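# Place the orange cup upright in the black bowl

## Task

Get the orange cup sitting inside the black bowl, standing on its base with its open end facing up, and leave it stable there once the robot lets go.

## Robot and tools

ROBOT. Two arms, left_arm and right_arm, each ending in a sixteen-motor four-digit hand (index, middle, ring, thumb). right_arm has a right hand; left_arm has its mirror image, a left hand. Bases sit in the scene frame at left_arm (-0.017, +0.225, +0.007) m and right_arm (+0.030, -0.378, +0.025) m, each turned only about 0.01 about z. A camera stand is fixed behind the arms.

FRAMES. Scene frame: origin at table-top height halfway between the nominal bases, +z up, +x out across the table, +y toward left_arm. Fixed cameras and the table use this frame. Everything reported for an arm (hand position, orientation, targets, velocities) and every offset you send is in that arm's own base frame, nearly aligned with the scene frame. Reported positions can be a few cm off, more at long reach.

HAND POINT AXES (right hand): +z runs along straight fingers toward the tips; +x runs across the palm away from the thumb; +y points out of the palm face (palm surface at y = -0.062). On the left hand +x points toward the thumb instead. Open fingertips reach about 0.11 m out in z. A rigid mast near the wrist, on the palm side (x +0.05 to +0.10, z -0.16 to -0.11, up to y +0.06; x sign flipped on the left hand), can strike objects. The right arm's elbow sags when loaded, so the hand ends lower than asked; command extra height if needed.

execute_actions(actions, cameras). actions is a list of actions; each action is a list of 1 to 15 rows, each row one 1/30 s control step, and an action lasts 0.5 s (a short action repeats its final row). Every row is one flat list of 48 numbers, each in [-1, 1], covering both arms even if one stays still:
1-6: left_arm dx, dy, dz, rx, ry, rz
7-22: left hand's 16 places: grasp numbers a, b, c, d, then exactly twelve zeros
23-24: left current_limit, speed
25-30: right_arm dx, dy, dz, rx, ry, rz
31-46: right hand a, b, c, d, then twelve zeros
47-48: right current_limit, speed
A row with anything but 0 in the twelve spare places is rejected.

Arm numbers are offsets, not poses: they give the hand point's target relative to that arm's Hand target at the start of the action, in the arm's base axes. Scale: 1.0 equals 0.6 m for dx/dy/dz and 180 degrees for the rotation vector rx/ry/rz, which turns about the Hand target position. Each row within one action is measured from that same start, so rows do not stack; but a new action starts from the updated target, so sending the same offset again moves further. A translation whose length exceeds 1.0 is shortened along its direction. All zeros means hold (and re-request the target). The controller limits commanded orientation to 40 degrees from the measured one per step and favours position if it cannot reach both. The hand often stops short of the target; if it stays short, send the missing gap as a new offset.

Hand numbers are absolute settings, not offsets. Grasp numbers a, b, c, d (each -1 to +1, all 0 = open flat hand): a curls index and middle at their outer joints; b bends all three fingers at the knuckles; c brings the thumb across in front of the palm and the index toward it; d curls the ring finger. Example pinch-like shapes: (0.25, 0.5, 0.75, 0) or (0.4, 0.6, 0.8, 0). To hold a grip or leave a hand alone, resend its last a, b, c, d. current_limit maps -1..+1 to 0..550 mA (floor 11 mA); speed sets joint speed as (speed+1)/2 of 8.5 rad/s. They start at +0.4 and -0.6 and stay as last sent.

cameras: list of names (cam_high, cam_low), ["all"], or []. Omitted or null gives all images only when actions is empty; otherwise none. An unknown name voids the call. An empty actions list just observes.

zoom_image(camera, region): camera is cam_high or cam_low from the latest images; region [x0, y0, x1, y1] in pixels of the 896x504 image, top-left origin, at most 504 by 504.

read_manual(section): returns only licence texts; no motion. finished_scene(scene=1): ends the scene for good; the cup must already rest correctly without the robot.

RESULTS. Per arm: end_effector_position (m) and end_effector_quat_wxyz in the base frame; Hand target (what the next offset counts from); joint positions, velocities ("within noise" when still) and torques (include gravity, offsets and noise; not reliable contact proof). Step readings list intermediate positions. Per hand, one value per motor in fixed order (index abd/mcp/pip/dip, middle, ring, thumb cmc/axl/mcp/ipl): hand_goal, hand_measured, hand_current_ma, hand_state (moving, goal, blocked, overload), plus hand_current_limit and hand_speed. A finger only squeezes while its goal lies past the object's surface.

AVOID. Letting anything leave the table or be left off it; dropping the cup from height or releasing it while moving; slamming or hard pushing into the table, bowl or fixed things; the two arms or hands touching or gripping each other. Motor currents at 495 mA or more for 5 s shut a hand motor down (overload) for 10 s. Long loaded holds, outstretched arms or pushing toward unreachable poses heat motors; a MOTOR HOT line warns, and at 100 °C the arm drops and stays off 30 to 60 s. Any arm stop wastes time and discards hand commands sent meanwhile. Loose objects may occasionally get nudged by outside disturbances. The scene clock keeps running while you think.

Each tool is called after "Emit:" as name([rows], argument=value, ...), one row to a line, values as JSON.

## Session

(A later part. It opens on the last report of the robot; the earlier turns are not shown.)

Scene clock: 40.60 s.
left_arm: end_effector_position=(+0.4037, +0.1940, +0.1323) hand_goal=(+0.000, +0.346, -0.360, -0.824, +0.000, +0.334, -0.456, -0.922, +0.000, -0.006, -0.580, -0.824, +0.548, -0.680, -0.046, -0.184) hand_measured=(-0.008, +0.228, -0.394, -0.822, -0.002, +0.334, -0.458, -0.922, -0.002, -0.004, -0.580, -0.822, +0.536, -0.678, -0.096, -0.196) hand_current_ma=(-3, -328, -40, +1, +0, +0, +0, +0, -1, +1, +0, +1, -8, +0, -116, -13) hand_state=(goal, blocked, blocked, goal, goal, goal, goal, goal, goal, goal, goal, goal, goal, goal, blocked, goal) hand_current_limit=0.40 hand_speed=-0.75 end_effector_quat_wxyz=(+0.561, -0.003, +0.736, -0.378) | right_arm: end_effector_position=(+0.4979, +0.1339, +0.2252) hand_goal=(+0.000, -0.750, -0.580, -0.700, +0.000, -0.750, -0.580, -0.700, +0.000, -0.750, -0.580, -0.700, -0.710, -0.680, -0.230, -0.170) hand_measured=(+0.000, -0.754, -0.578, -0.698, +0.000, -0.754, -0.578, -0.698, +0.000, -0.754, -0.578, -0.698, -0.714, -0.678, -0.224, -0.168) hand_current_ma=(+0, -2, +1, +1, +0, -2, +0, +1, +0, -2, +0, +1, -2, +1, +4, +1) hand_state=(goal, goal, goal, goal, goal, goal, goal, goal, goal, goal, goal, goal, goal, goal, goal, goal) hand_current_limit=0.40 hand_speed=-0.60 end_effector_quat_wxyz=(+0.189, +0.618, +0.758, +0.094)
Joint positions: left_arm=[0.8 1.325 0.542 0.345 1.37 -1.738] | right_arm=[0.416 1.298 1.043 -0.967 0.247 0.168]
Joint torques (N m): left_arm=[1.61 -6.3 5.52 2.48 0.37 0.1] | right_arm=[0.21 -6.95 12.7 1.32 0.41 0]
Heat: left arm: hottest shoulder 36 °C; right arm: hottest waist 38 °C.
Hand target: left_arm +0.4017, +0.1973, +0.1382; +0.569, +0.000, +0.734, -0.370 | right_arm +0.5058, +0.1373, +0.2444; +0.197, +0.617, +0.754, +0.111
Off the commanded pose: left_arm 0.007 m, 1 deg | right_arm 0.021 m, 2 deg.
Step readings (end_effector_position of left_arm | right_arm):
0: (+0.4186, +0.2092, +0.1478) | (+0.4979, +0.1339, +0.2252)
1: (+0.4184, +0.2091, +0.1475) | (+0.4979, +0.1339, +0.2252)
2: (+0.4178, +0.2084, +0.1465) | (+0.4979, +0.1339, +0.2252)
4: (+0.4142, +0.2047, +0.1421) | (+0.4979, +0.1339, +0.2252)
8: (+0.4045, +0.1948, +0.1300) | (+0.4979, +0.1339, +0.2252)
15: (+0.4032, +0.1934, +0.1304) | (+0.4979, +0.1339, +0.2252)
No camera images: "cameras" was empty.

Emit:
execute_actions([
  [[0,0,-0.025,0,0,0,0,0.62,0.74,0,0,0,0,0,0,0,0,0,0,0,0,0,0.4,-0.75,0,0,0,0,0,0,0,0,0,0,0,0,0,0,0,0,0,0,0,0,0,0,0.4,-0.6]],
], cameras=["all"])

Emit:
zoom_image(camera="cam_high", region=[540, 270, 720, 450])

Emit:
zoom_image(camera="cam_low", region=[560, 200, 740, 370])

Scene clock: 41.60 s.
left_arm: end_effector_position=(+0.4039, +0.1942, +0.1247) hand_goal=(+0.000, +0.346, -0.360, -0.824, +0.000, +0.334, -0.456, -0.922, +0.000, -0.006, -0.580, -0.824, +0.548, -0.680, -0.046, -0.184) hand_measured=(-0.008, +0.228, -0.394, -0.822, -0.002, +0.334, -0.458, -0.922, -0.002, -0.004, -0.580, -0.822, +0.536, -0.678, -0.096, -0.196) hand_current_ma=(-3, -328, -40, +1, +0, +0, +0, +0, -1, +1, +0, +1, -8, +0, -116, -13) hand_state=(goal, blocked, blocked, goal, goal, goal, goal, goal, goal, goal, goal, goal, goal, goal, blocked, goal) hand_current_limit=0.40 hand_speed=-0.75 end_effector_quat_wxyz=(+0.566, +0.003, +0.735, -0.373) | right_arm: end_effector_position=(+0.4979, +0.1339, +0.2252) hand_goal=(+0.000, -0.750, -0.580, -0.700, +0.000, -0.750, -0.580, -0.700, +0.000, -0.750, -0.580, -0.700, -0.710, -0.680, -0.230, -0.170) hand_measured=(+0.000, -0.754, -0.578, -0.698, +0.000, -0.754, -0.578, -0.698, +0.000, -0.754, -0.578, -0.698, -0.714, -0.678, -0.224, -0.168) hand_current_ma=(+0, -2, +1, +1, +0, -2, +0, +1, +0, -2, +0, +1, -2, +1, +4, +1) hand_state=(goal, goal, goal, goal, goal, goal, goal, goal, goal, goal, goal, goal, goal, goal, goal, goal) hand_current_limit=0.40 hand_speed=-0.60 end_effector_quat_wxyz=(+0.189, +0.618, +0.758, +0.094)
Joint positions: left_arm=[0.8 1.35 0.526 0.404 1.37 -1.738] | right_arm=[0.416 1.298 1.043 -0.967 0.247 0.168]
Joint torques (N m): left_arm=[1.73 -5.19 5.29 2.58 0.36 0.11] | right_arm=[0.26 -7.06 12.7 1.33 0.42 0]
Heat: left arm: hottest shoulder 36 °C; right arm: hottest waist 38 °C.
Hand target: left_arm +0.4018, +0.1974, +0.1233; +0.569, +0.000, +0.734, -0.370 | right_arm +0.5058, +0.1373, +0.2444; +0.197, +0.617, +0.754, +0.111
Off the commanded pose: left_arm 0.004 m, 1 deg | right_arm 0.021 m, 2 deg.
Step readings (end_effector_position of left_arm | right_arm):
0: (+0.4038, +0.1940, +0.1323) | (+0.4979, +0.1339, +0.2252)
1: (+0.4038, +0.1940, +0.1323) | (+0.4979, +0.1339, +0.2252)
2: (+0.4038, +0.1941, +0.1325) | (+0.4979, +0.1339, +0.2252)
4: (+0.4038, +0.1941, +0.1324) | (+0.4979, +0.1339, +0.2252)
8: (+0.4034, +0.1936, +0.1277) | (+0.4979, +0.1339, +0.2252)
15: (+0.4033, +0.1935, +0.1234) | (+0.4979, +0.1339, +0.2252)

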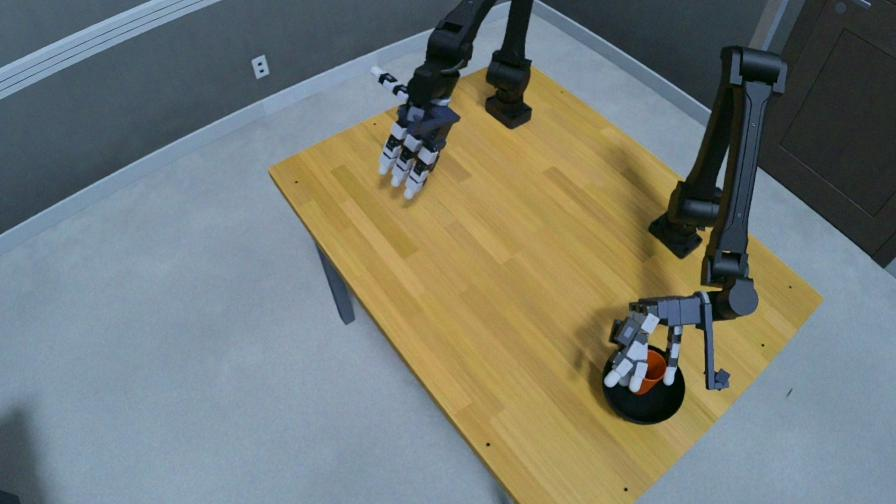

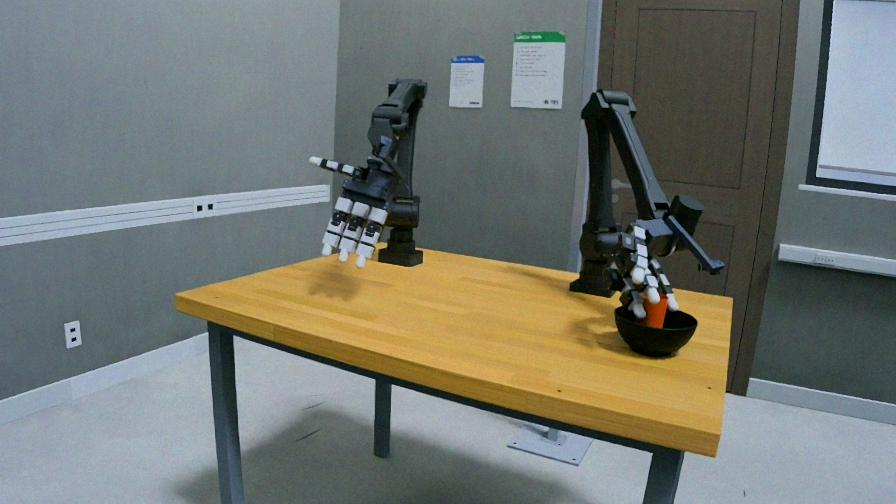

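Scaled by 2.800 from the camera's 896x504 image, which has a finer 1280x720 frame.

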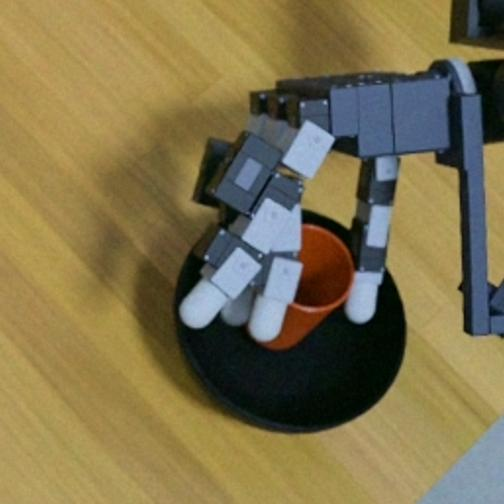

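Scaled by 2.800 from the camera's 896x504 image, which has a finer 1280x720 frame.

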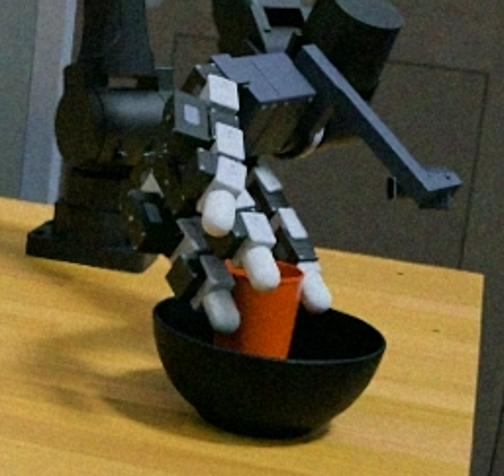

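Emit:
execute_actions([
  [[0,0,-0.025,0,0,0,0,0.62,0.74,0,0,0,0,0,0,0,0,0,0,0,0,0,0.4,-0.75,0,0,0,0,0,0,0,0,0,0,0,0,0,0,0,0,0,0,0,0,0,0,0.4,-0.6]],
], cameras=["all"])

Emit:
zoom_image(camera="cam_high", region=[540, 270, 720, 450])

Emit:
zoom_image(camera="cam_low", region=[560, 200, 740, 370])

Scene clock: 42.63 s.
left_arm: end_effector_position=(+0.4052, +0.1955, +0.1119) hand_goal=(+0.000, +0.346, -0.360, -0.824, +0.000, +0.334, -0.456, -0.922, +0.000, -0.006, -0.580, -0.824, +0.548, -0.680, -0.046, -0.184) hand_measured=(-0.004, +0.228, -0.394, -0.822, -0.002, +0.334, -0.458, -0.922, -0.002, -0.004, -0.580, -0.822, +0.542, -0.678, -0.096, -0.196) hand_current_ma=(-1, -328, -40, +1, +0, +0, +0, +0, -1, +1, +0, +1, -2, +1, -116, -13) hand_state=(goal, blocked, blocked, goal, goal, goal, goal, goal, goal, goal, goal, goal, goal, goal, blocked, goal) hand_current_limit=0.40 hand_speed=-0.75 end_effector_quat_wxyz=(+0.567, +0.005, +0.735, -0.372) | right_arm: end_effector_position=(+0.4979, +0.1339, +0.2252) hand_goal=(+0.000, -0.750, -0.580, -0.700, +0.000, -0.750, -0.580, -0.700, +0.000, -0.750, -0.580, -0.700, -0.710, -0.680, -0.230, -0.170) hand_measured=(+0.000, -0.754, -0.578, -0.698, +0.000, -0.754, -0.578, -0.698, +0.000, -0.754, -0.578, -0.698, -0.714, -0.678, -0.224, -0.168) hand_current_ma=(+0, -2, +1, +1, +0, -2, +0, +1, +0, -2, +0, +1, -2, +1, +4, +1) hand_state=(goal, goal, goal, goal, goal, goal, goal, goal, goal, goal, goal, goal, goal, goal, goal, goal) hand_current_limit=0.40 hand_speed=-0.60 end_effector_quat_wxyz=(+0.189, +0.618, +0.758, +0.094)
Joint positions: left_arm=[0.8 1.395 0.515 0.465 1.37 -1.737] | right_arm=[0.416 1.298 1.043 -0.967 0.247 0.168]
Joint torques (N m): left_arm=[1.67 -5.3 4.7 2.48 0.36 0.09] | right_arm=[0.26 -7.06 12.72 1.32 0.42 0]
Heat: left arm: hottest shoulder 36 °C; right arm: hottest waist 38 °C.
Hand target: left_arm +0.4018, +0.1974, +0.1084; +0.569, +0.000, +0.734, -0.370 | right_arm +0.5058, +0.1373, +0.2444; +0.197, +0.617, +0.754, +0.111
Off the commanded pose: left_arm 0.005 m, 1 deg | right_arm 0.021 m, 2 deg.
Step readings (end_effector_position of left_arm | right_arm):
0: (+0.4039, +0.1942, +0.1247) | (+0.4979, +0.1339, +0.2252)
1: (+0.4040, +0.1942, +0.1246) | (+0.4979, +0.1339, +0.2252)
2: (+0.4040, +0.1942, +0.1244) | (+0.4979, +0.1339, +0.2252)
4: (+0.4044, +0.1946, +0.1220) | (+0.4979, +0.1339, +0.2252)
8: (+0.4033, +0.1935, +0.1115) | (+0.4979, +0.1339, +0.2252)
15: (+0.4047, +0.1949, +0.1112) | (+0.4979, +0.1339, +0.2252)

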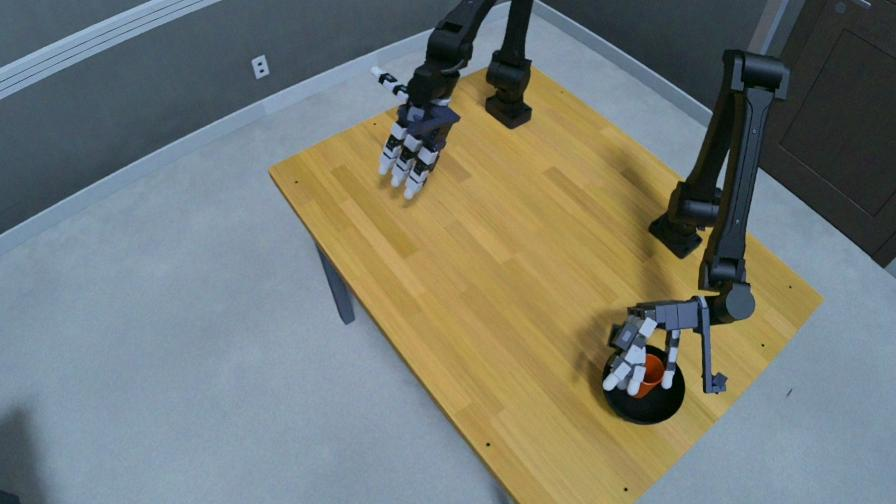

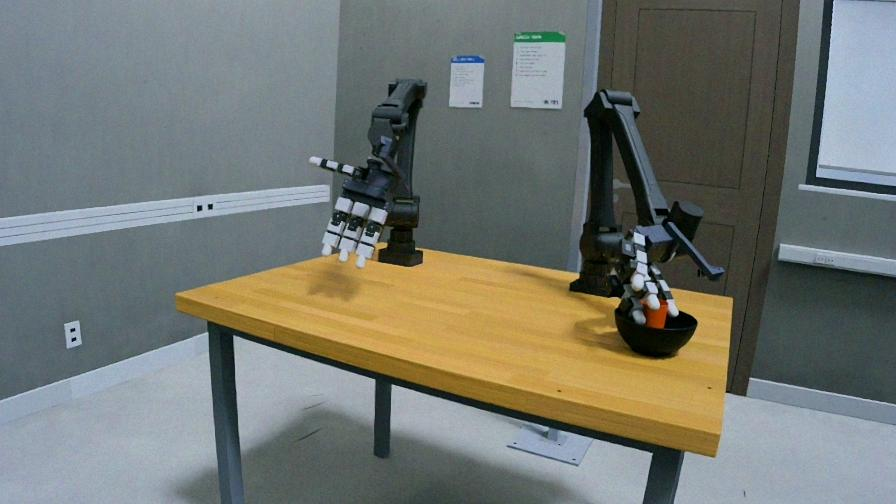

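Scaled by 2.800 from the camera's 896x504 image, which has a finer 1280x720 frame.

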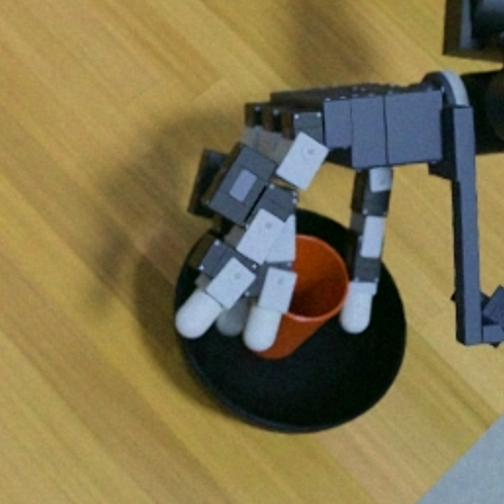

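Scaled by 2.800 from the camera's 896x504 image, which has a finer 1280x720 frame.

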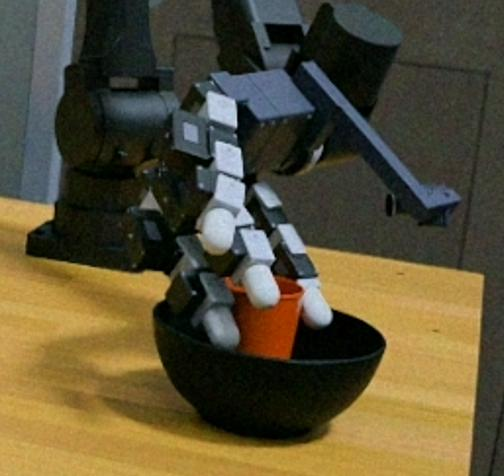

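Emit:
execute_actions([
  [[0,0,-0.01,0,0,0,0,0.62,0.74,0,0,0,0,0,0,0,0,0,0,0,0,0,0.4,-0.75,0,0,0,0,0,0,0,0,0,0,0,0,0,0,0,0,0,0,0,0,0,0,0.4,-0.6]],
], cameras=["all"])

Emit:
zoom_image(camera="cam_high", region=[580, 310, 710, 430])

Emit:
zoom_image(camera="cam_low", region=[590, 240, 720, 370])

Scene clock: 43.60 s.
left_arm: end_effector_position=(+0.4062, +0.1965, +0.1086) hand_goal=(+0.000, +0.346, -0.360, -0.824, +0.000, +0.334, -0.456, -0.922, +0.000, -0.006, -0.580, -0.824, +0.548, -0.680, -0.046, -0.184) hand_measured=(-0.002, +0.228, -0.394, -0.822, -0.002, +0.334, -0.458, -0.922, -0.002, -0.004, -0.580, -0.822, +0.546, -0.676, -0.096, -0.196) hand_current_ma=(+0, -328, -40, +1, +0, +0, +0, +0, -1, +1, +0, +1, +0, +1, -116, -13) hand_state=(goal, blocked, blocked, goal, goal, goal, goal, goal, goal, goal, goal, goal, goal, goal, blocked, goal) hand_current_limit=0.40 hand_speed=-0.75 end_effector_quat_wxyz=(+0.570, +0.009, +0.734, -0.368) | right_arm: end_effector_position=(+0.4979, +0.1339, +0.2252) hand_goal=(+0.000, -0.750, -0.580, -0.700, +0.000, -0.750, -0.580, -0.700, +0.000, -0.750, -0.580, -0.700, -0.710, -0.680, -0.230, -0.170) hand_measured=(+0.000, -0.754, -0.578, -0.698, +0.000, -0.754, -0.578, -0.698, +0.000, -0.754, -0.578, -0.698, -0.714, -0.678, -0.224, -0.168) hand_current_ma=(+0, -2, +1, +1, +0, -2, +0, +1, +0, -2, +0, +1, -2, +1, +4, +1) hand_state=(goal, goal, goal, goal, goal, goal, goal, goal, goal, goal, goal, goal, goal, goal, goal, goal) hand_current_limit=0.40 hand_speed=-0.60 end_effector_quat_wxyz=(+0.189, +0.618, +0.758, +0.094)
Joint positions: left_arm=[0.8 1.412 0.511 0.499 1.37 -1.737] | right_arm=[0.416 1.298 1.043 -0.967 0.247 0.168]
Joint torques (N m): left_arm=[1.55 -5.25 4.51 2.4 0.34 0.06] | right_arm=[0.26 -7.06 12.71 1.33 0.42 0]
Heat: left arm: hottest shoulder 36 °C; right arm: hottest waist 38 °C.
Hand target: left_arm +0.4017, +0.1973, +0.1024; +0.569, +0.000, +0.734, -0.370 | right_arm +0.5058, +0.1373, +0.2444; +0.197, +0.617, +0.754, +0.111
Off the commanded pose: left_arm 0.008 m, 1 deg | right_arm 0.021 m, 2 deg.
Step readings (end_effector_position of left_arm | right_arm):
0: (+0.4052, +0.1955, +0.1119) | (+0.4979, +0.1339, +0.2252)
1: (+0.4051, +0.1954, +0.1116) | (+0.4979, +0.1339, +0.2252)
2: (+0.4051, +0.1953, +0.1113) | (+0.4979, +0.1339, +0.2252)
4: (+0.4049, +0.1951, +0.1099) | (+0.4979, +0.1339, +0.2252)
8: (+0.4054, +0.1957, +0.1087) | (+0.4979, +0.1339, +0.2252)
15: (+0.4061, +0.1964, +0.1086) | (+0.4979, +0.1339, +0.2252)

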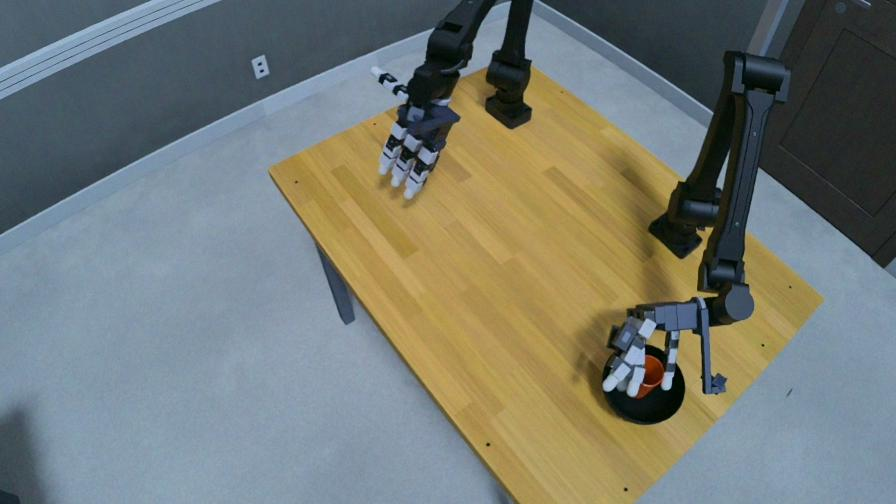

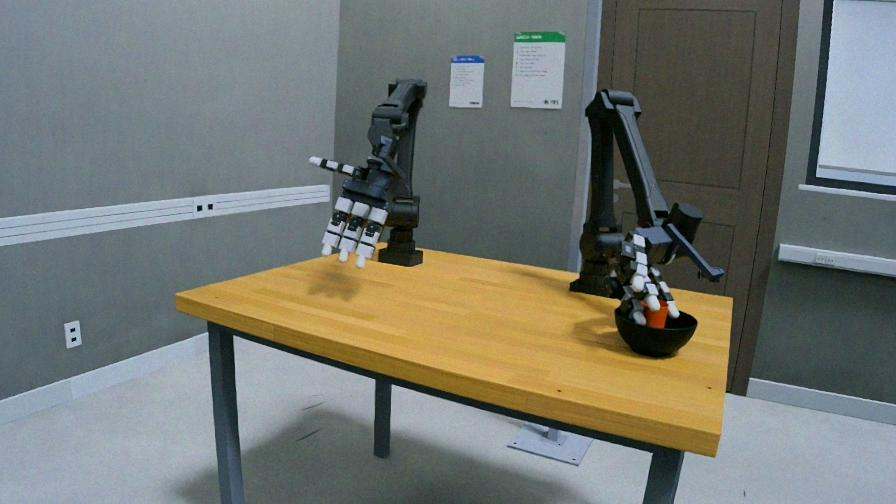

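Scaled by 3.877 from the camera's 896x504 image, which has a finer 1280x720 frame.

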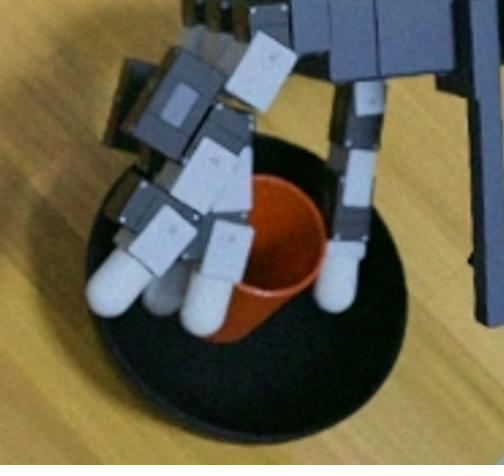

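Scaled by 3.877 from the camera's 896x504 image, which has a finer 1280x720 frame.

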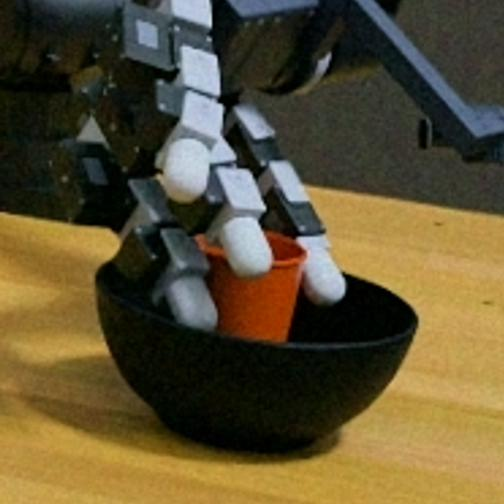

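Emit:
zoom_image(camera="cam_high", region=[610, 340, 680, 410])

Emit:
zoom_image(camera="cam_low", region=[620, 290, 690, 350])

Scaled by 7.200 from the camera's 896x504 image, which has a finer 1280x720 frame.

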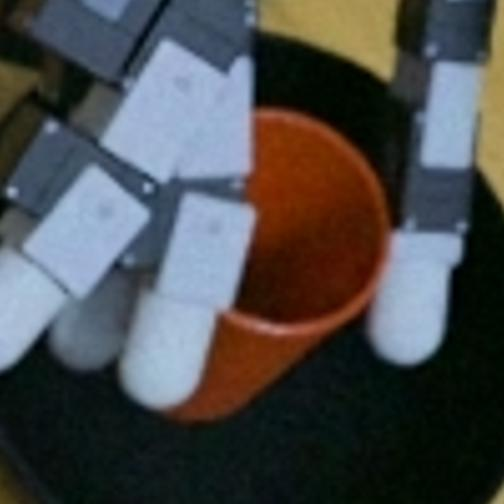

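Scaled by 7.200 from the camera's 896x504 image, which has a finer 1280x720 frame.

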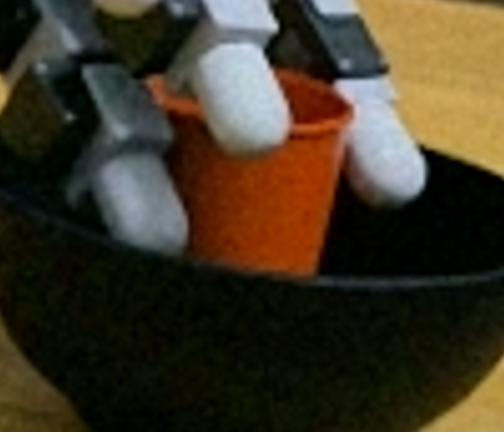

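Emit:
execute_actions([
  [[0.011,0.014,0.012,0,0,0,0,0.62,0.74,0,0,0,0,0,0,0,0,0,0,0,0,0,0.4,-0.75,0,0,0,0,0,0,0,0,0,0,0,0,0,0,0,0,0,0,0,0,0,0,0.4,-0.6]],
], cameras=["all"])

Emit:
zoom_image(camera="cam_high", region=[590, 330, 700, 440])

Emit:
zoom_image(camera="cam_low", region=[610, 280, 710, 360])

Scene clock: 45.87 s.
left_arm: end_effector_position=(+0.4060, +0.1963, +0.1082) hand_goal=(+0.000, +0.346, -0.360, -0.824, +0.000, +0.334, -0.456, -0.922, +0.000, -0.006, -0.580, -0.824, +0.548, -0.680, -0.046, -0.184) hand_measured=(+0.000, +0.228, -0.394, -0.822, -0.002, +0.334, -0.458, -0.922, -0.002, -0.004, -0.580, -0.822, +0.548, -0.676, -0.096, -0.196) hand_current_ma=(+0, -328, -40, +1, +0, +0, +0, +0, -1, +1, +0, +1, +0, +1, -116, -13) hand_state=(goal, blocked, blocked, goal, goal, goal, goal, goal, goal, goal, goal, goal, goal, goal, blocked, goal) hand_current_limit=0.40 hand_speed=-0.75 end_effector_quat_wxyz=(+0.570, +0.008, +0.734, -0.369) | right_arm: end_effector_position=(+0.4979, +0.1339, +0.2252) hand_goal=(+0.000, -0.750, -0.580, -0.700, +0.000, -0.750, -0.580, -0.700, +0.000, -0.750, -0.580, -0.700, -0.710, -0.680, -0.230, -0.170) hand_measured=(+0.000, -0.754, -0.578, -0.698, +0.000, -0.754, -0.578, -0.698, +0.000, -0.754, -0.578, -0.698, -0.714, -0.678, -0.224, -0.168) hand_current_ma=(+0, -2, +1, +1, +0, -2, +0, +1, +0, -2, +0, +1, -2, +1, +4, +1) hand_state=(goal, goal, goal, goal, goal, goal, goal, goal, goal, goal, goal, goal, goal, goal, goal, goal) hand_current_limit=0.40 hand_speed=-0.60 end_effector_quat_wxyz=(+0.189, +0.618, +0.758, +0.094)
Joint positions: left_arm=[0.801 1.413 0.511 0.497 1.371 -1.737] | right_arm=[0.416 1.298 1.043 -0.967 0.247 0.168]
Joint torques (N m): left_arm=[1.9 -4.84 6.8 1.22 0.39 0.05] | right_arm=[0.32 -7.06 12.71 1.32 0.42 0]
Heat: left arm: hottest shoulder 36 °C; right arm: hottest elbow 39 °C.
Hand target: left_arm +0.4083, +0.2059, +0.1095; +0.569, +0.000, +0.734, -0.370 | right_arm +0.5058, +0.1373, +0.2444; +0.197, +0.617, +0.754, +0.111
Off the commanded pose: left_arm 0.010 m, 1 deg | right_arm 0.021 m, 2 deg.
Step readings (end_effector_position of left_arm | right_arm):
0: (+0.4062, +0.1966, +0.1085) | (+0.4979, +0.1339, +0.2252)
1: (+0.4062, +0.1966, +0.1085) | (+0.4979, +0.1339, +0.2252)
2: (+0.4062, +0.1966, +0.1085) | (+0.4979, +0.1339, +0.2252)
4: (+0.4062, +0.1965, +0.1084) | (+0.4979, +0.1339, +0.2252)
8: (+0.4062, +0.1964, +0.1084) | (+0.4979, +0.1339, +0.2252)
15: (+0.4060, +0.1963, +0.1082) | (+0.4979, +0.1339, +0.2252)

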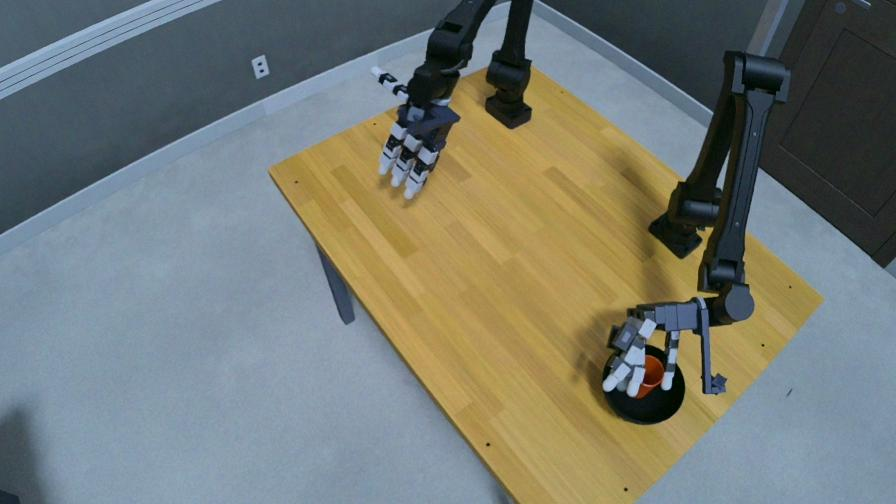

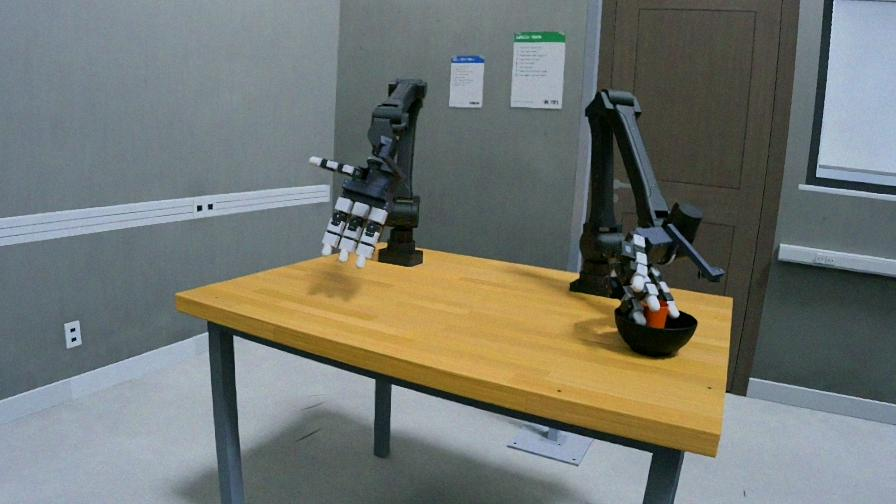

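Scaled by 4.582 from the camera's 896x504 image, which has a finer 1280x720 frame.

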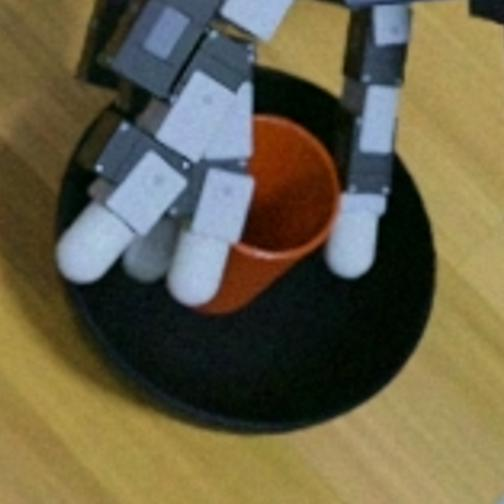

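Scaled by 5.040 from the camera's 896x504 image, which has a finer 1280x720 frame.

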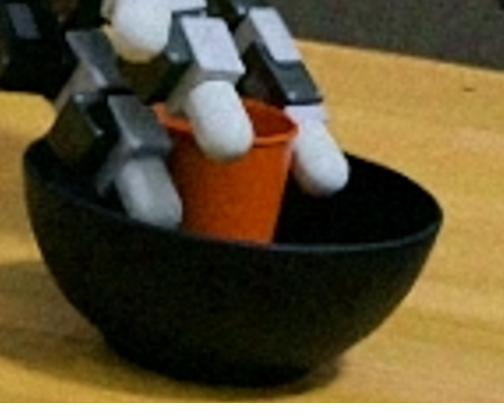

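Emit:
execute_actions([
  [[0.008,0.0,0.022,0,0,0,0,0.62,0.74,0,0,0,0,0,0,0,0,0,0,0,0,0,0.4,-0.75,0,0,0,0,0,0,0,0,0,0,0,0,0,0,0,0,0,0,0,0,0,0,0.4,-0.6]],
], cameras=["all"])

Emit:
zoom_image(camera="cam_high", region=[590, 330, 700, 440])

Emit:
zoom_image(camera="cam_low", region=[610, 280, 710, 360])

Scene clock: 46.80 s.
left_arm: end_effector_position=(+0.4040, +0.1949, +0.1077) hand_goal=(+0.000, +0.346, -0.360, -0.824, +0.000, +0.334, -0.456, -0.922, +0.000, -0.006, -0.580, -0.824, +0.548, -0.680, -0.046, -0.184) hand_measured=(+0.002, +0.228, -0.394, -0.822, -0.002, +0.334, -0.458, -0.922, -0.002, -0.004, -0.580, -0.822, +0.552, -0.676, -0.096, -0.196) hand_current_ma=(+1, -328, -40, +1, +0, +0, +0, +0, -1, +1, +0, +1, +2, +1, -116, -13) hand_state=(goal, blocked, blocked, goal, goal, goal, goal, goal, goal, goal, goal, goal, goal, goal, blocked, goal) hand_current_limit=0.40 hand_speed=-0.75 end_effector_quat_wxyz=(+0.565, -0.002, +0.736, -0.374) | right_arm: end_effector_position=(+0.4979, +0.1339, +0.2252) hand_goal=(+0.000, -0.750, -0.580, -0.700, +0.000, -0.750, -0.580, -0.700, +0.000, -0.750, -0.580, -0.700, -0.710, -0.680, -0.230, -0.170) hand_measured=(+0.000, -0.754, -0.578, -0.698, +0.000, -0.754, -0.578, -0.698, +0.000, -0.754, -0.578, -0.698, -0.714, -0.678, -0.224, -0.168) hand_current_ma=(+0, -2, +1, +1, +0, -2, +0, +1, +0, -2, +0, +1, -2, +1, +4, +1) hand_state=(goal, goal, goal, goal, goal, goal, goal, goal, goal, goal, goal, goal, goal, goal, goal, goal) hand_current_limit=0.40 hand_speed=-0.60 end_effector_quat_wxyz=(+0.189, +0.618, +0.758, +0.094)
Joint positions: left_arm=[0.801 1.402 0.511 0.472 1.366 -1.747] | right_arm=[0.416 1.298 1.043 -0.967 0.247 0.168]
Joint torques (N m): left_arm=[1.2 -6.12 8.08 1.1 0.26 -0.05] | right_arm=[0.32 -7.12 12.71 1.35 0.42 0]
Heat: left arm: hottest shoulder 36 °C; right arm: hottest elbow 39 °C.
Hand target: left_arm +0.4131, +0.2059, +0.1227; +0.569, +0.000, +0.734, -0.370 | right_arm +0.5058, +0.1373, +0.2444; +0.197, +0.617, +0.754, +0.111
Off the commanded pose: left_arm 0.021 m, 1 deg | right_arm 0.021 m, 2 deg.
Step readings (end_effector_position of left_arm | right_arm):
0: (+0.4060, +0.1963, +0.1082) | (+0.4979, +0.1339, +0.2252)
1: (+0.4060, +0.1963, +0.1082) | (+0.4979, +0.1339, +0.2252)
2: (+0.4059, +0.1962, +0.1079) | (+0.4979, +0.1339, +0.2252)
4: (+0.4055, +0.1960, +0.1072) | (+0.4979, +0.1339, +0.2252)
8: (+0.4047, +0.1956, +0.1077) | (+0.4979, +0.1339, +0.2252)
15: (+0.4041, +0.1950, +0.1077) | (+0.4979, +0.1339, +0.2252)

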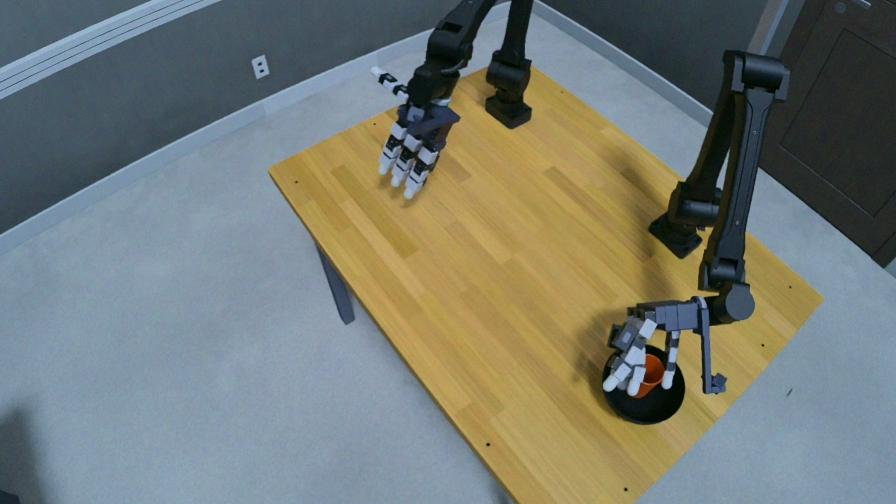

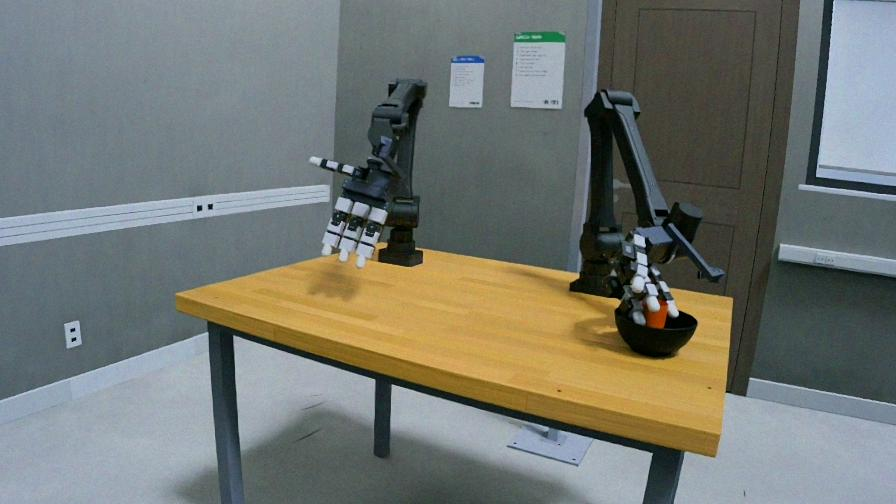

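Scaled by 4.582 from the camera's 896x504 image, which has a finer 1280x720 frame.

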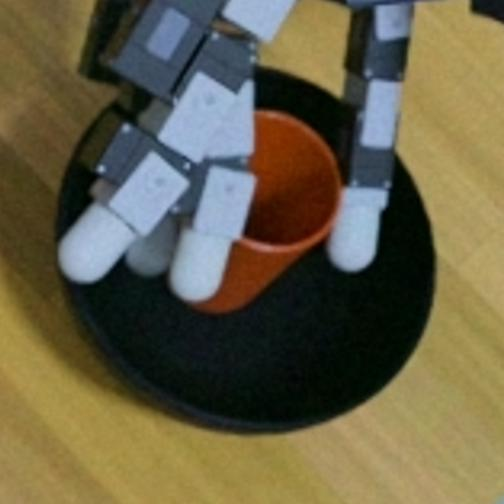

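Scaled by 5.040 from the camera's 896x504 image, which has a finer 1280x720 frame.

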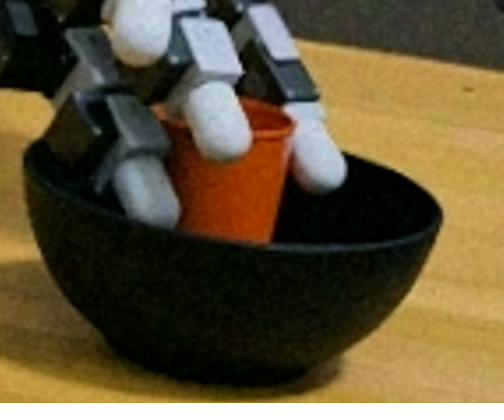

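Emit:
execute_actions([
  [[0.015,0.01,0.025,0,0,0,0,0.62,0.74,0,0,0,0,0,0,0,0,0,0,0,0,0,0.4,-0.75,0,0,0,0,0,0,0,0,0,0,0,0,0,0,0,0,0,0,0,0,0,0,0.4,-0.6]],
], cameras=["all"])

Emit:
zoom_image(camera="cam_high", region=[590, 330, 700, 440])

Emit:
zoom_image(camera="cam_low", region=[610, 280, 710, 360])

Scene clock: 47.77 s.
left_arm: end_effector_position=(+0.4059, +0.1977, +0.1105) hand_goal=(+0.000, +0.346, -0.360, -0.824, +0.000, +0.334, -0.456, -0.922, +0.000, -0.006, -0.580, -0.824, +0.548, -0.680, -0.046, -0.184) hand_measured=(-0.004, +0.230, -0.394, -0.822, -0.002, +0.334, -0.458, -0.922, -0.002, -0.004, -0.580, -0.822, +0.544, -0.676, -0.096, -0.196) hand_current_ma=(-1, -327, -40, +1, +0, +0, +0, +0, -1, +1, +0, +1, -1, +2, -116, -13) hand_state=(goal, blocked, blocked, goal, goal, goal, goal, goal, goal, goal, goal, goal, goal, goal, blocked, goal) hand_current_limit=0.40 hand_speed=-0.75 end_effector_quat_wxyz=(+0.555, -0.020, +0.738, -0.384) | right_arm: end_effector_position=(+0.4979, +0.1339, +0.2252) hand_goal=(+0.000, -0.750, -0.580, -0.700, +0.000, -0.750, -0.580, -0.700, +0.000, -0.750, -0.580, -0.700, -0.710, -0.680, -0.230, -0.170) hand_measured=(+0.000, -0.754, -0.578, -0.698, +0.000, -0.754, -0.578, -0.698, +0.000, -0.754, -0.578, -0.698, -0.714, -0.678, -0.224, -0.168) hand_current_ma=(+0, -2, +1, +1, +0, -2, +0, +1, +0, -2, +0, +1, -2, +1, +4, +1) hand_state=(goal, goal, goal, goal, goal, goal, goal, goal, goal, goal, goal, goal, goal, goal, goal, goal) hand_current_limit=0.40 hand_speed=-0.60 end_effector_quat_wxyz=(+0.189, +0.618, +0.758, +0.094)
Joint positions: left_arm=[0.801 1.395 0.534 0.424 1.359 -1.775] | right_arm=[0.416 1.298 1.043 -0.967 0.247 0.168]
Joint torques (N m): left_arm=[0.56 -6.89 9.32 1.54 0.32 0.07] | right_arm=[0.21 -7.06 12.71 1.32 0.42 0]
Heat: left arm: hottest shoulder 36 °C; right arm: hottest elbow 39 °C.
Hand target: left_arm +0.4220, +0.2119, +0.1376; +0.569, +0.000, +0.734, -0.370 | right_arm +0.5058, +0.1373, +0.2444; +0.197, +0.617, +0.754, +0.111
Off the commanded pose: left_arm 0.035 m, 3 deg | right_arm 0.021 m, 2 deg.
Step readings (end_effector_position of left_arm | right_arm):
0: (+0.4040, +0.1949, +0.1077) | (+0.4979, +0.1339, +0.2252)
1: (+0.4039, +0.1949, +0.1078) | (+0.4979, +0.1339, +0.2252)
2: (+0.4041, +0.1952, +0.1082) | (+0.4979, +0.1339, +0.2252)
4: (+0.4046, +0.1961, +0.1088) | (+0.4979, +0.1339, +0.2252)
8: (+0.4057, +0.1975, +0.1105) | (+0.4979, +0.1339, +0.2252)
15: (+0.4062, +0.1981, +0.1112) | (+0.4979, +0.1339, +0.2252)

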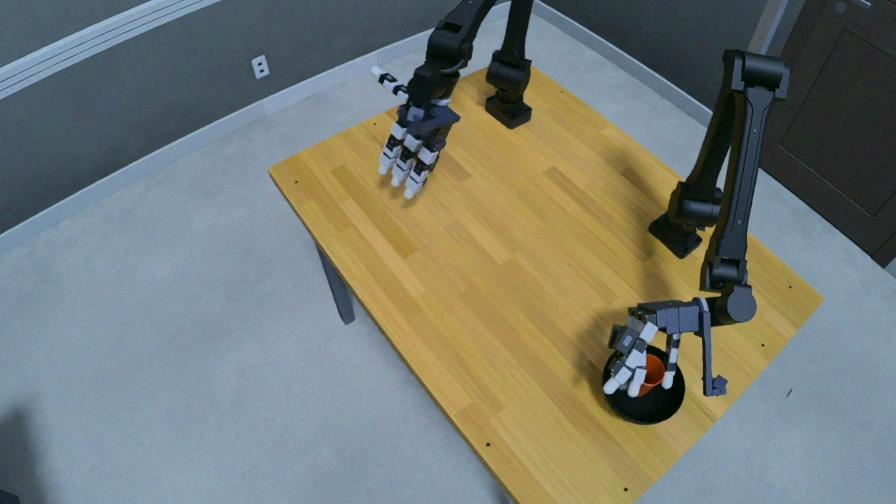

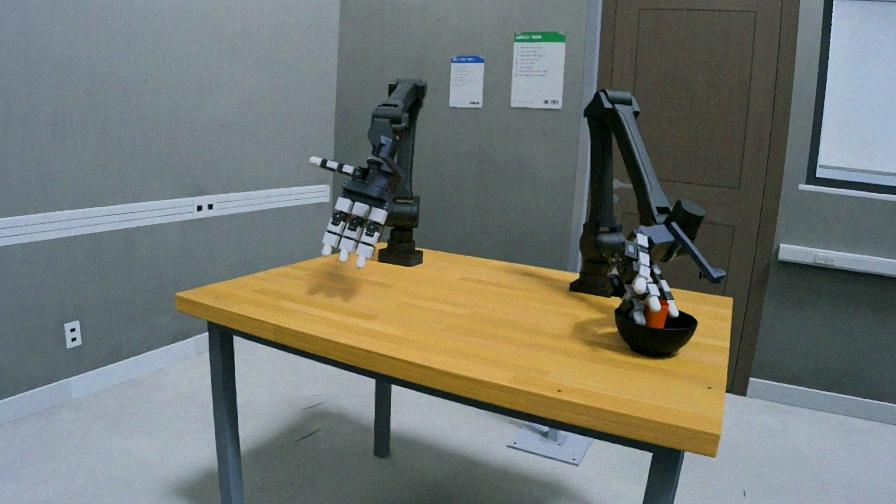

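Scaled by 4.582 from the camera's 896x504 image, which has a finer 1280x720 frame.

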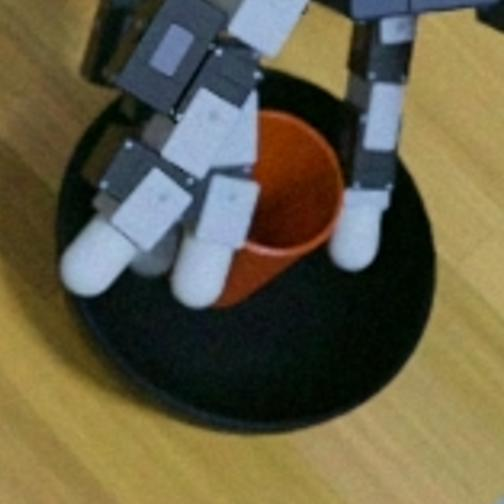

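Scaled by 5.040 from the camera's 896x504 image, which has a finer 1280x720 frame.

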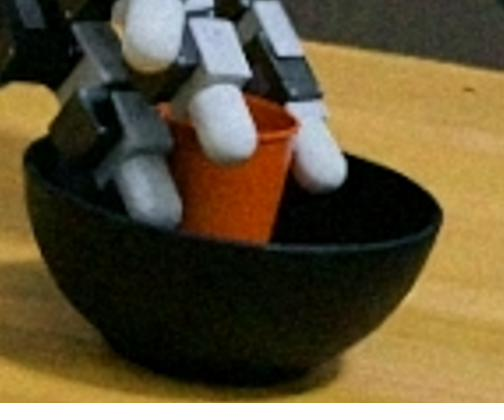

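Emit:
execute_actions([
  [[0.0,0.0,0.02,0.008,-0.007,0,0,0.62,0.74,0,0,0,0,0,0,0,0,0,0,0,0,0,0.4,-0.75,0,0,0,0,0,0,0,0,0,0,0,0,0,0,0,0,0,0,0,0,0,0,0.4,-0.6]],
], cameras=[])

Scene clock: 49.33 s.
left_arm: end_effector_position=(+0.4059, +0.1979, +0.1230) hand_goal=(+0.000, +0.346, -0.360, -0.824, +0.000, +0.334, -0.456, -0.922, +0.000, -0.006, -0.580, -0.824, +0.548, -0.680, -0.046, -0.184) hand_measured=(-0.004, +0.230, -0.394, -0.822, -0.002, +0.334, -0.458, -0.922, -0.002, -0.004, -0.580, -0.822, +0.544, -0.676, -0.096, -0.196) hand_current_ma=(-1, -327, -40, +1, +0, +0, +0, +0, -1, +1, +0, +1, -1, +2, -116, -13) hand_state=(goal, blocked, blocked, goal, goal, goal, goal, goal, goal, goal, goal, goal, goal, goal, blocked, goal) hand_current_limit=0.40 hand_speed=-0.75 end_effector_quat_wxyz=(+0.563, -0.011, +0.736, -0.376) | right_arm: end_effector_position=(+0.4979, +0.1339, +0.2252) hand_goal=(+0.000, -0.750, -0.580, -0.700, +0.000, -0.750, -0.580, -0.700, +0.000, -0.750, -0.580, -0.700, -0.710, -0.680, -0.230, -0.170) hand_measured=(+0.000, -0.754, -0.578, -0.698, +0.000, -0.754, -0.578, -0.698, +0.000, -0.754, -0.578, -0.698, -0.714, -0.678, -0.224, -0.168) hand_current_ma=(+0, -2, +1, +1, +0, -2, +0, +1, +0, -2, +0, +1, -2, +1, +4, +1) hand_state=(goal, goal, goal, goal, goal, goal, goal, goal, goal, goal, goal, goal, goal, goal, goal, goal) hand_current_limit=0.40 hand_speed=-0.60 end_effector_quat_wxyz=(+0.189, +0.618, +0.758, +0.094)
Joint positions: left_arm=[0.801 1.362 0.534 0.419 1.358 -1.775] | right_arm=[0.416 1.298 1.043 -0.967 0.247 0.168]
Joint torques (N m): left_arm=[0.62 -6.42 9.48 1.54 0.31 0.16] | right_arm=[0.32 -7.06 12.68 1.32 0.42 -0.01]
Heat: left arm: hottest shoulder 36 °C; right arm: hottest elbow 39 °C.
Hand target: left_arm +0.4220, +0.2119, +0.1496; +0.577, +0.011, +0.733, -0.360 | right_arm +0.5058, +0.1373, +0.2444; +0.197, +0.617, +0.754, +0.111
Off the commanded pose: left_arm 0.034 m, 4 deg | right_arm 0.021 m, 2 deg.
Step readings (end_effector_position of left_arm | right_arm):
0: (+0.4058, +0.1977, +0.1105) | (+0.4979, +0.1339, +0.2252)
1: (+0.4059, +0.1977, +0.1106) | (+0.4979, +0.1339, +0.2252)
2: (+0.4059, +0.1978, +0.1109) | (+0.4979, +0.1339, +0.2252)
4: (+0.4059, +0.1980, +0.1131) | (+0.4979, +0.1339, +0.2252)
8: (+0.4060, +0.1981, +0.1208) | (+0.4979, +0.1339, +0.2252)
15: (+0.4059, +0.1980, +0.1231) | (+0.4979, +0.1339, +0.2252)
No camera images: "cameras" was empty.

Emit:
execute_actions([
  [[0.022,0.014,0.0,0.008,-0.007,0,0,0.62,0.74,0,0,0,0,0,0,0,0,0,0,0,0,0,0.4,-0.75,0,0,0,0,0,0,0,0,0,0,0,0,0,0,0,0,0,0,0,0,0,0,0.4,-0.6]],
], cameras=["cam_high"])

Emit:
zoom_image(camera="cam_high", region=[590, 330, 700, 440])

Scene clock: 50.23 s.
left_arm: end_effector_position=(+0.4147, +0.2084, +0.1259) hand_goal=(+0.000, +0.346, -0.360, -0.824, +0.000, +0.334, -0.456, -0.922, +0.000, -0.006, -0.580, -0.824, +0.548, -0.680, -0.046, -0.184) hand_measured=(-0.006, +0.230, -0.394, -0.822, -0.002, +0.334, -0.458, -0.922, -0.002, -0.004, -0.580, -0.822, +0.544, -0.676, -0.096, -0.196) hand_current_ma=(-1, -327, -40, +1, +0, +0, +0, +0, -1, +1, +0, +1, -2, +2, -116, -13) hand_state=(goal, blocked, blocked, goal, goal, goal, goal, goal, goal, goal, goal, goal, goal, goal, blocked, goal) hand_current_limit=0.40 hand_speed=-0.75 end_effector_quat_wxyz=(+0.570, -0.006, +0.736, -0.366) | right_arm: end_effector_position=(+0.4979, +0.1339, +0.2252) hand_goal=(+0.000, -0.750, -0.580, -0.700, +0.000, -0.750, -0.580, -0.700, +0.000, -0.750, -0.580, -0.700, -0.710, -0.680, -0.230, -0.170) hand_measured=(+0.000, -0.754, -0.578, -0.698, +0.000, -0.754, -0.578, -0.698, +0.000, -0.754, -0.578, -0.698, -0.714, -0.678, -0.224, -0.168) hand_current_ma=(+0, -2, +1, +1, +0, -2, +0, +1, +0, -2, +0, +1, -2, +1, +4, +1) hand_state=(goal, goal, goal, goal, goal, goal, goal, goal, goal, goal, goal, goal, goal, goal, goal, goal) hand_current_limit=0.40 hand_speed=-0.60 end_effector_quat_wxyz=(+0.189, +0.618, +0.758, +0.094)
Joint positions: left_arm=[0.8 1.389 0.559 0.447 1.349 -1.775] | right_arm=[0.416 1.298 1.043 -0.967 0.247 0.168]
Joint torques (N m): left_arm=[-0.38 -5.42 9.48 2.5 0.28 0.17] | right_arm=[0.26 -7.06 12.71 1.35 0.42 0]
Heat: left arm: hottest shoulder 36 °C; right arm: hottest elbow 39 °C.
Hand target: left_arm +0.4353, +0.2202, +0.1496; +0.585, +0.022, +0.731, -0.351 | right_arm +0.5058, +0.1373, +0.2444; +0.197, +0.617, +0.754, +0.111
Off the commanded pose: left_arm 0.034 m, 4 deg | right_arm 0.021 m, 2 deg.
Step readings (end_effector_position of left_arm | right_arm):
0: (+0.4059, +0.1979, +0.1230) | (+0.4979, +0.1339, +0.2252)
1: (+0.4059, +0.1979, +0.1230) | (+0.4979, +0.1339, +0.2252)
2: (+0.4060, +0.1983, +0.1230) | (+0.4979, +0.1339, +0.2252)
4: (+0.4072, +0.1999, +0.1239) | (+0.4979, +0.1339, +0.2252)
8: (+0.4120, +0.2055, +0.1260) | (+0.4979, +0.1339, +0.2252)
15: (+0.4146, +0.2081, +0.1259) | (+0.4979, +0.1339, +0.2252)
Images, in order (width x height): cam_high 896x504.

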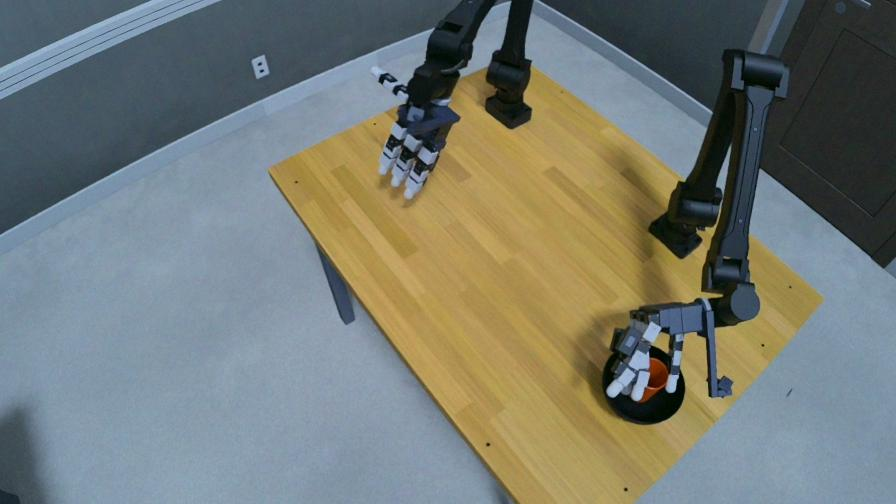

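Scaled by 4.582 from the camera's 896x504 image, which has a finer 1280x720 frame.

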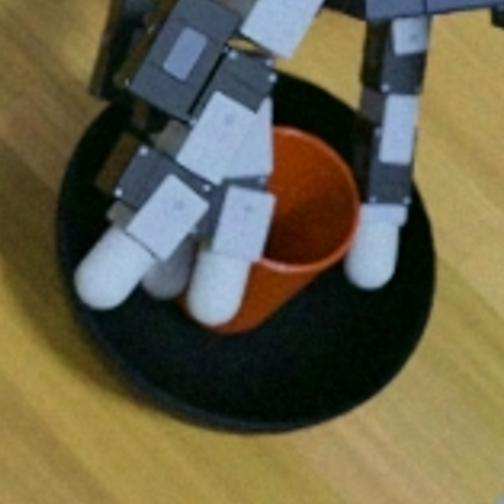

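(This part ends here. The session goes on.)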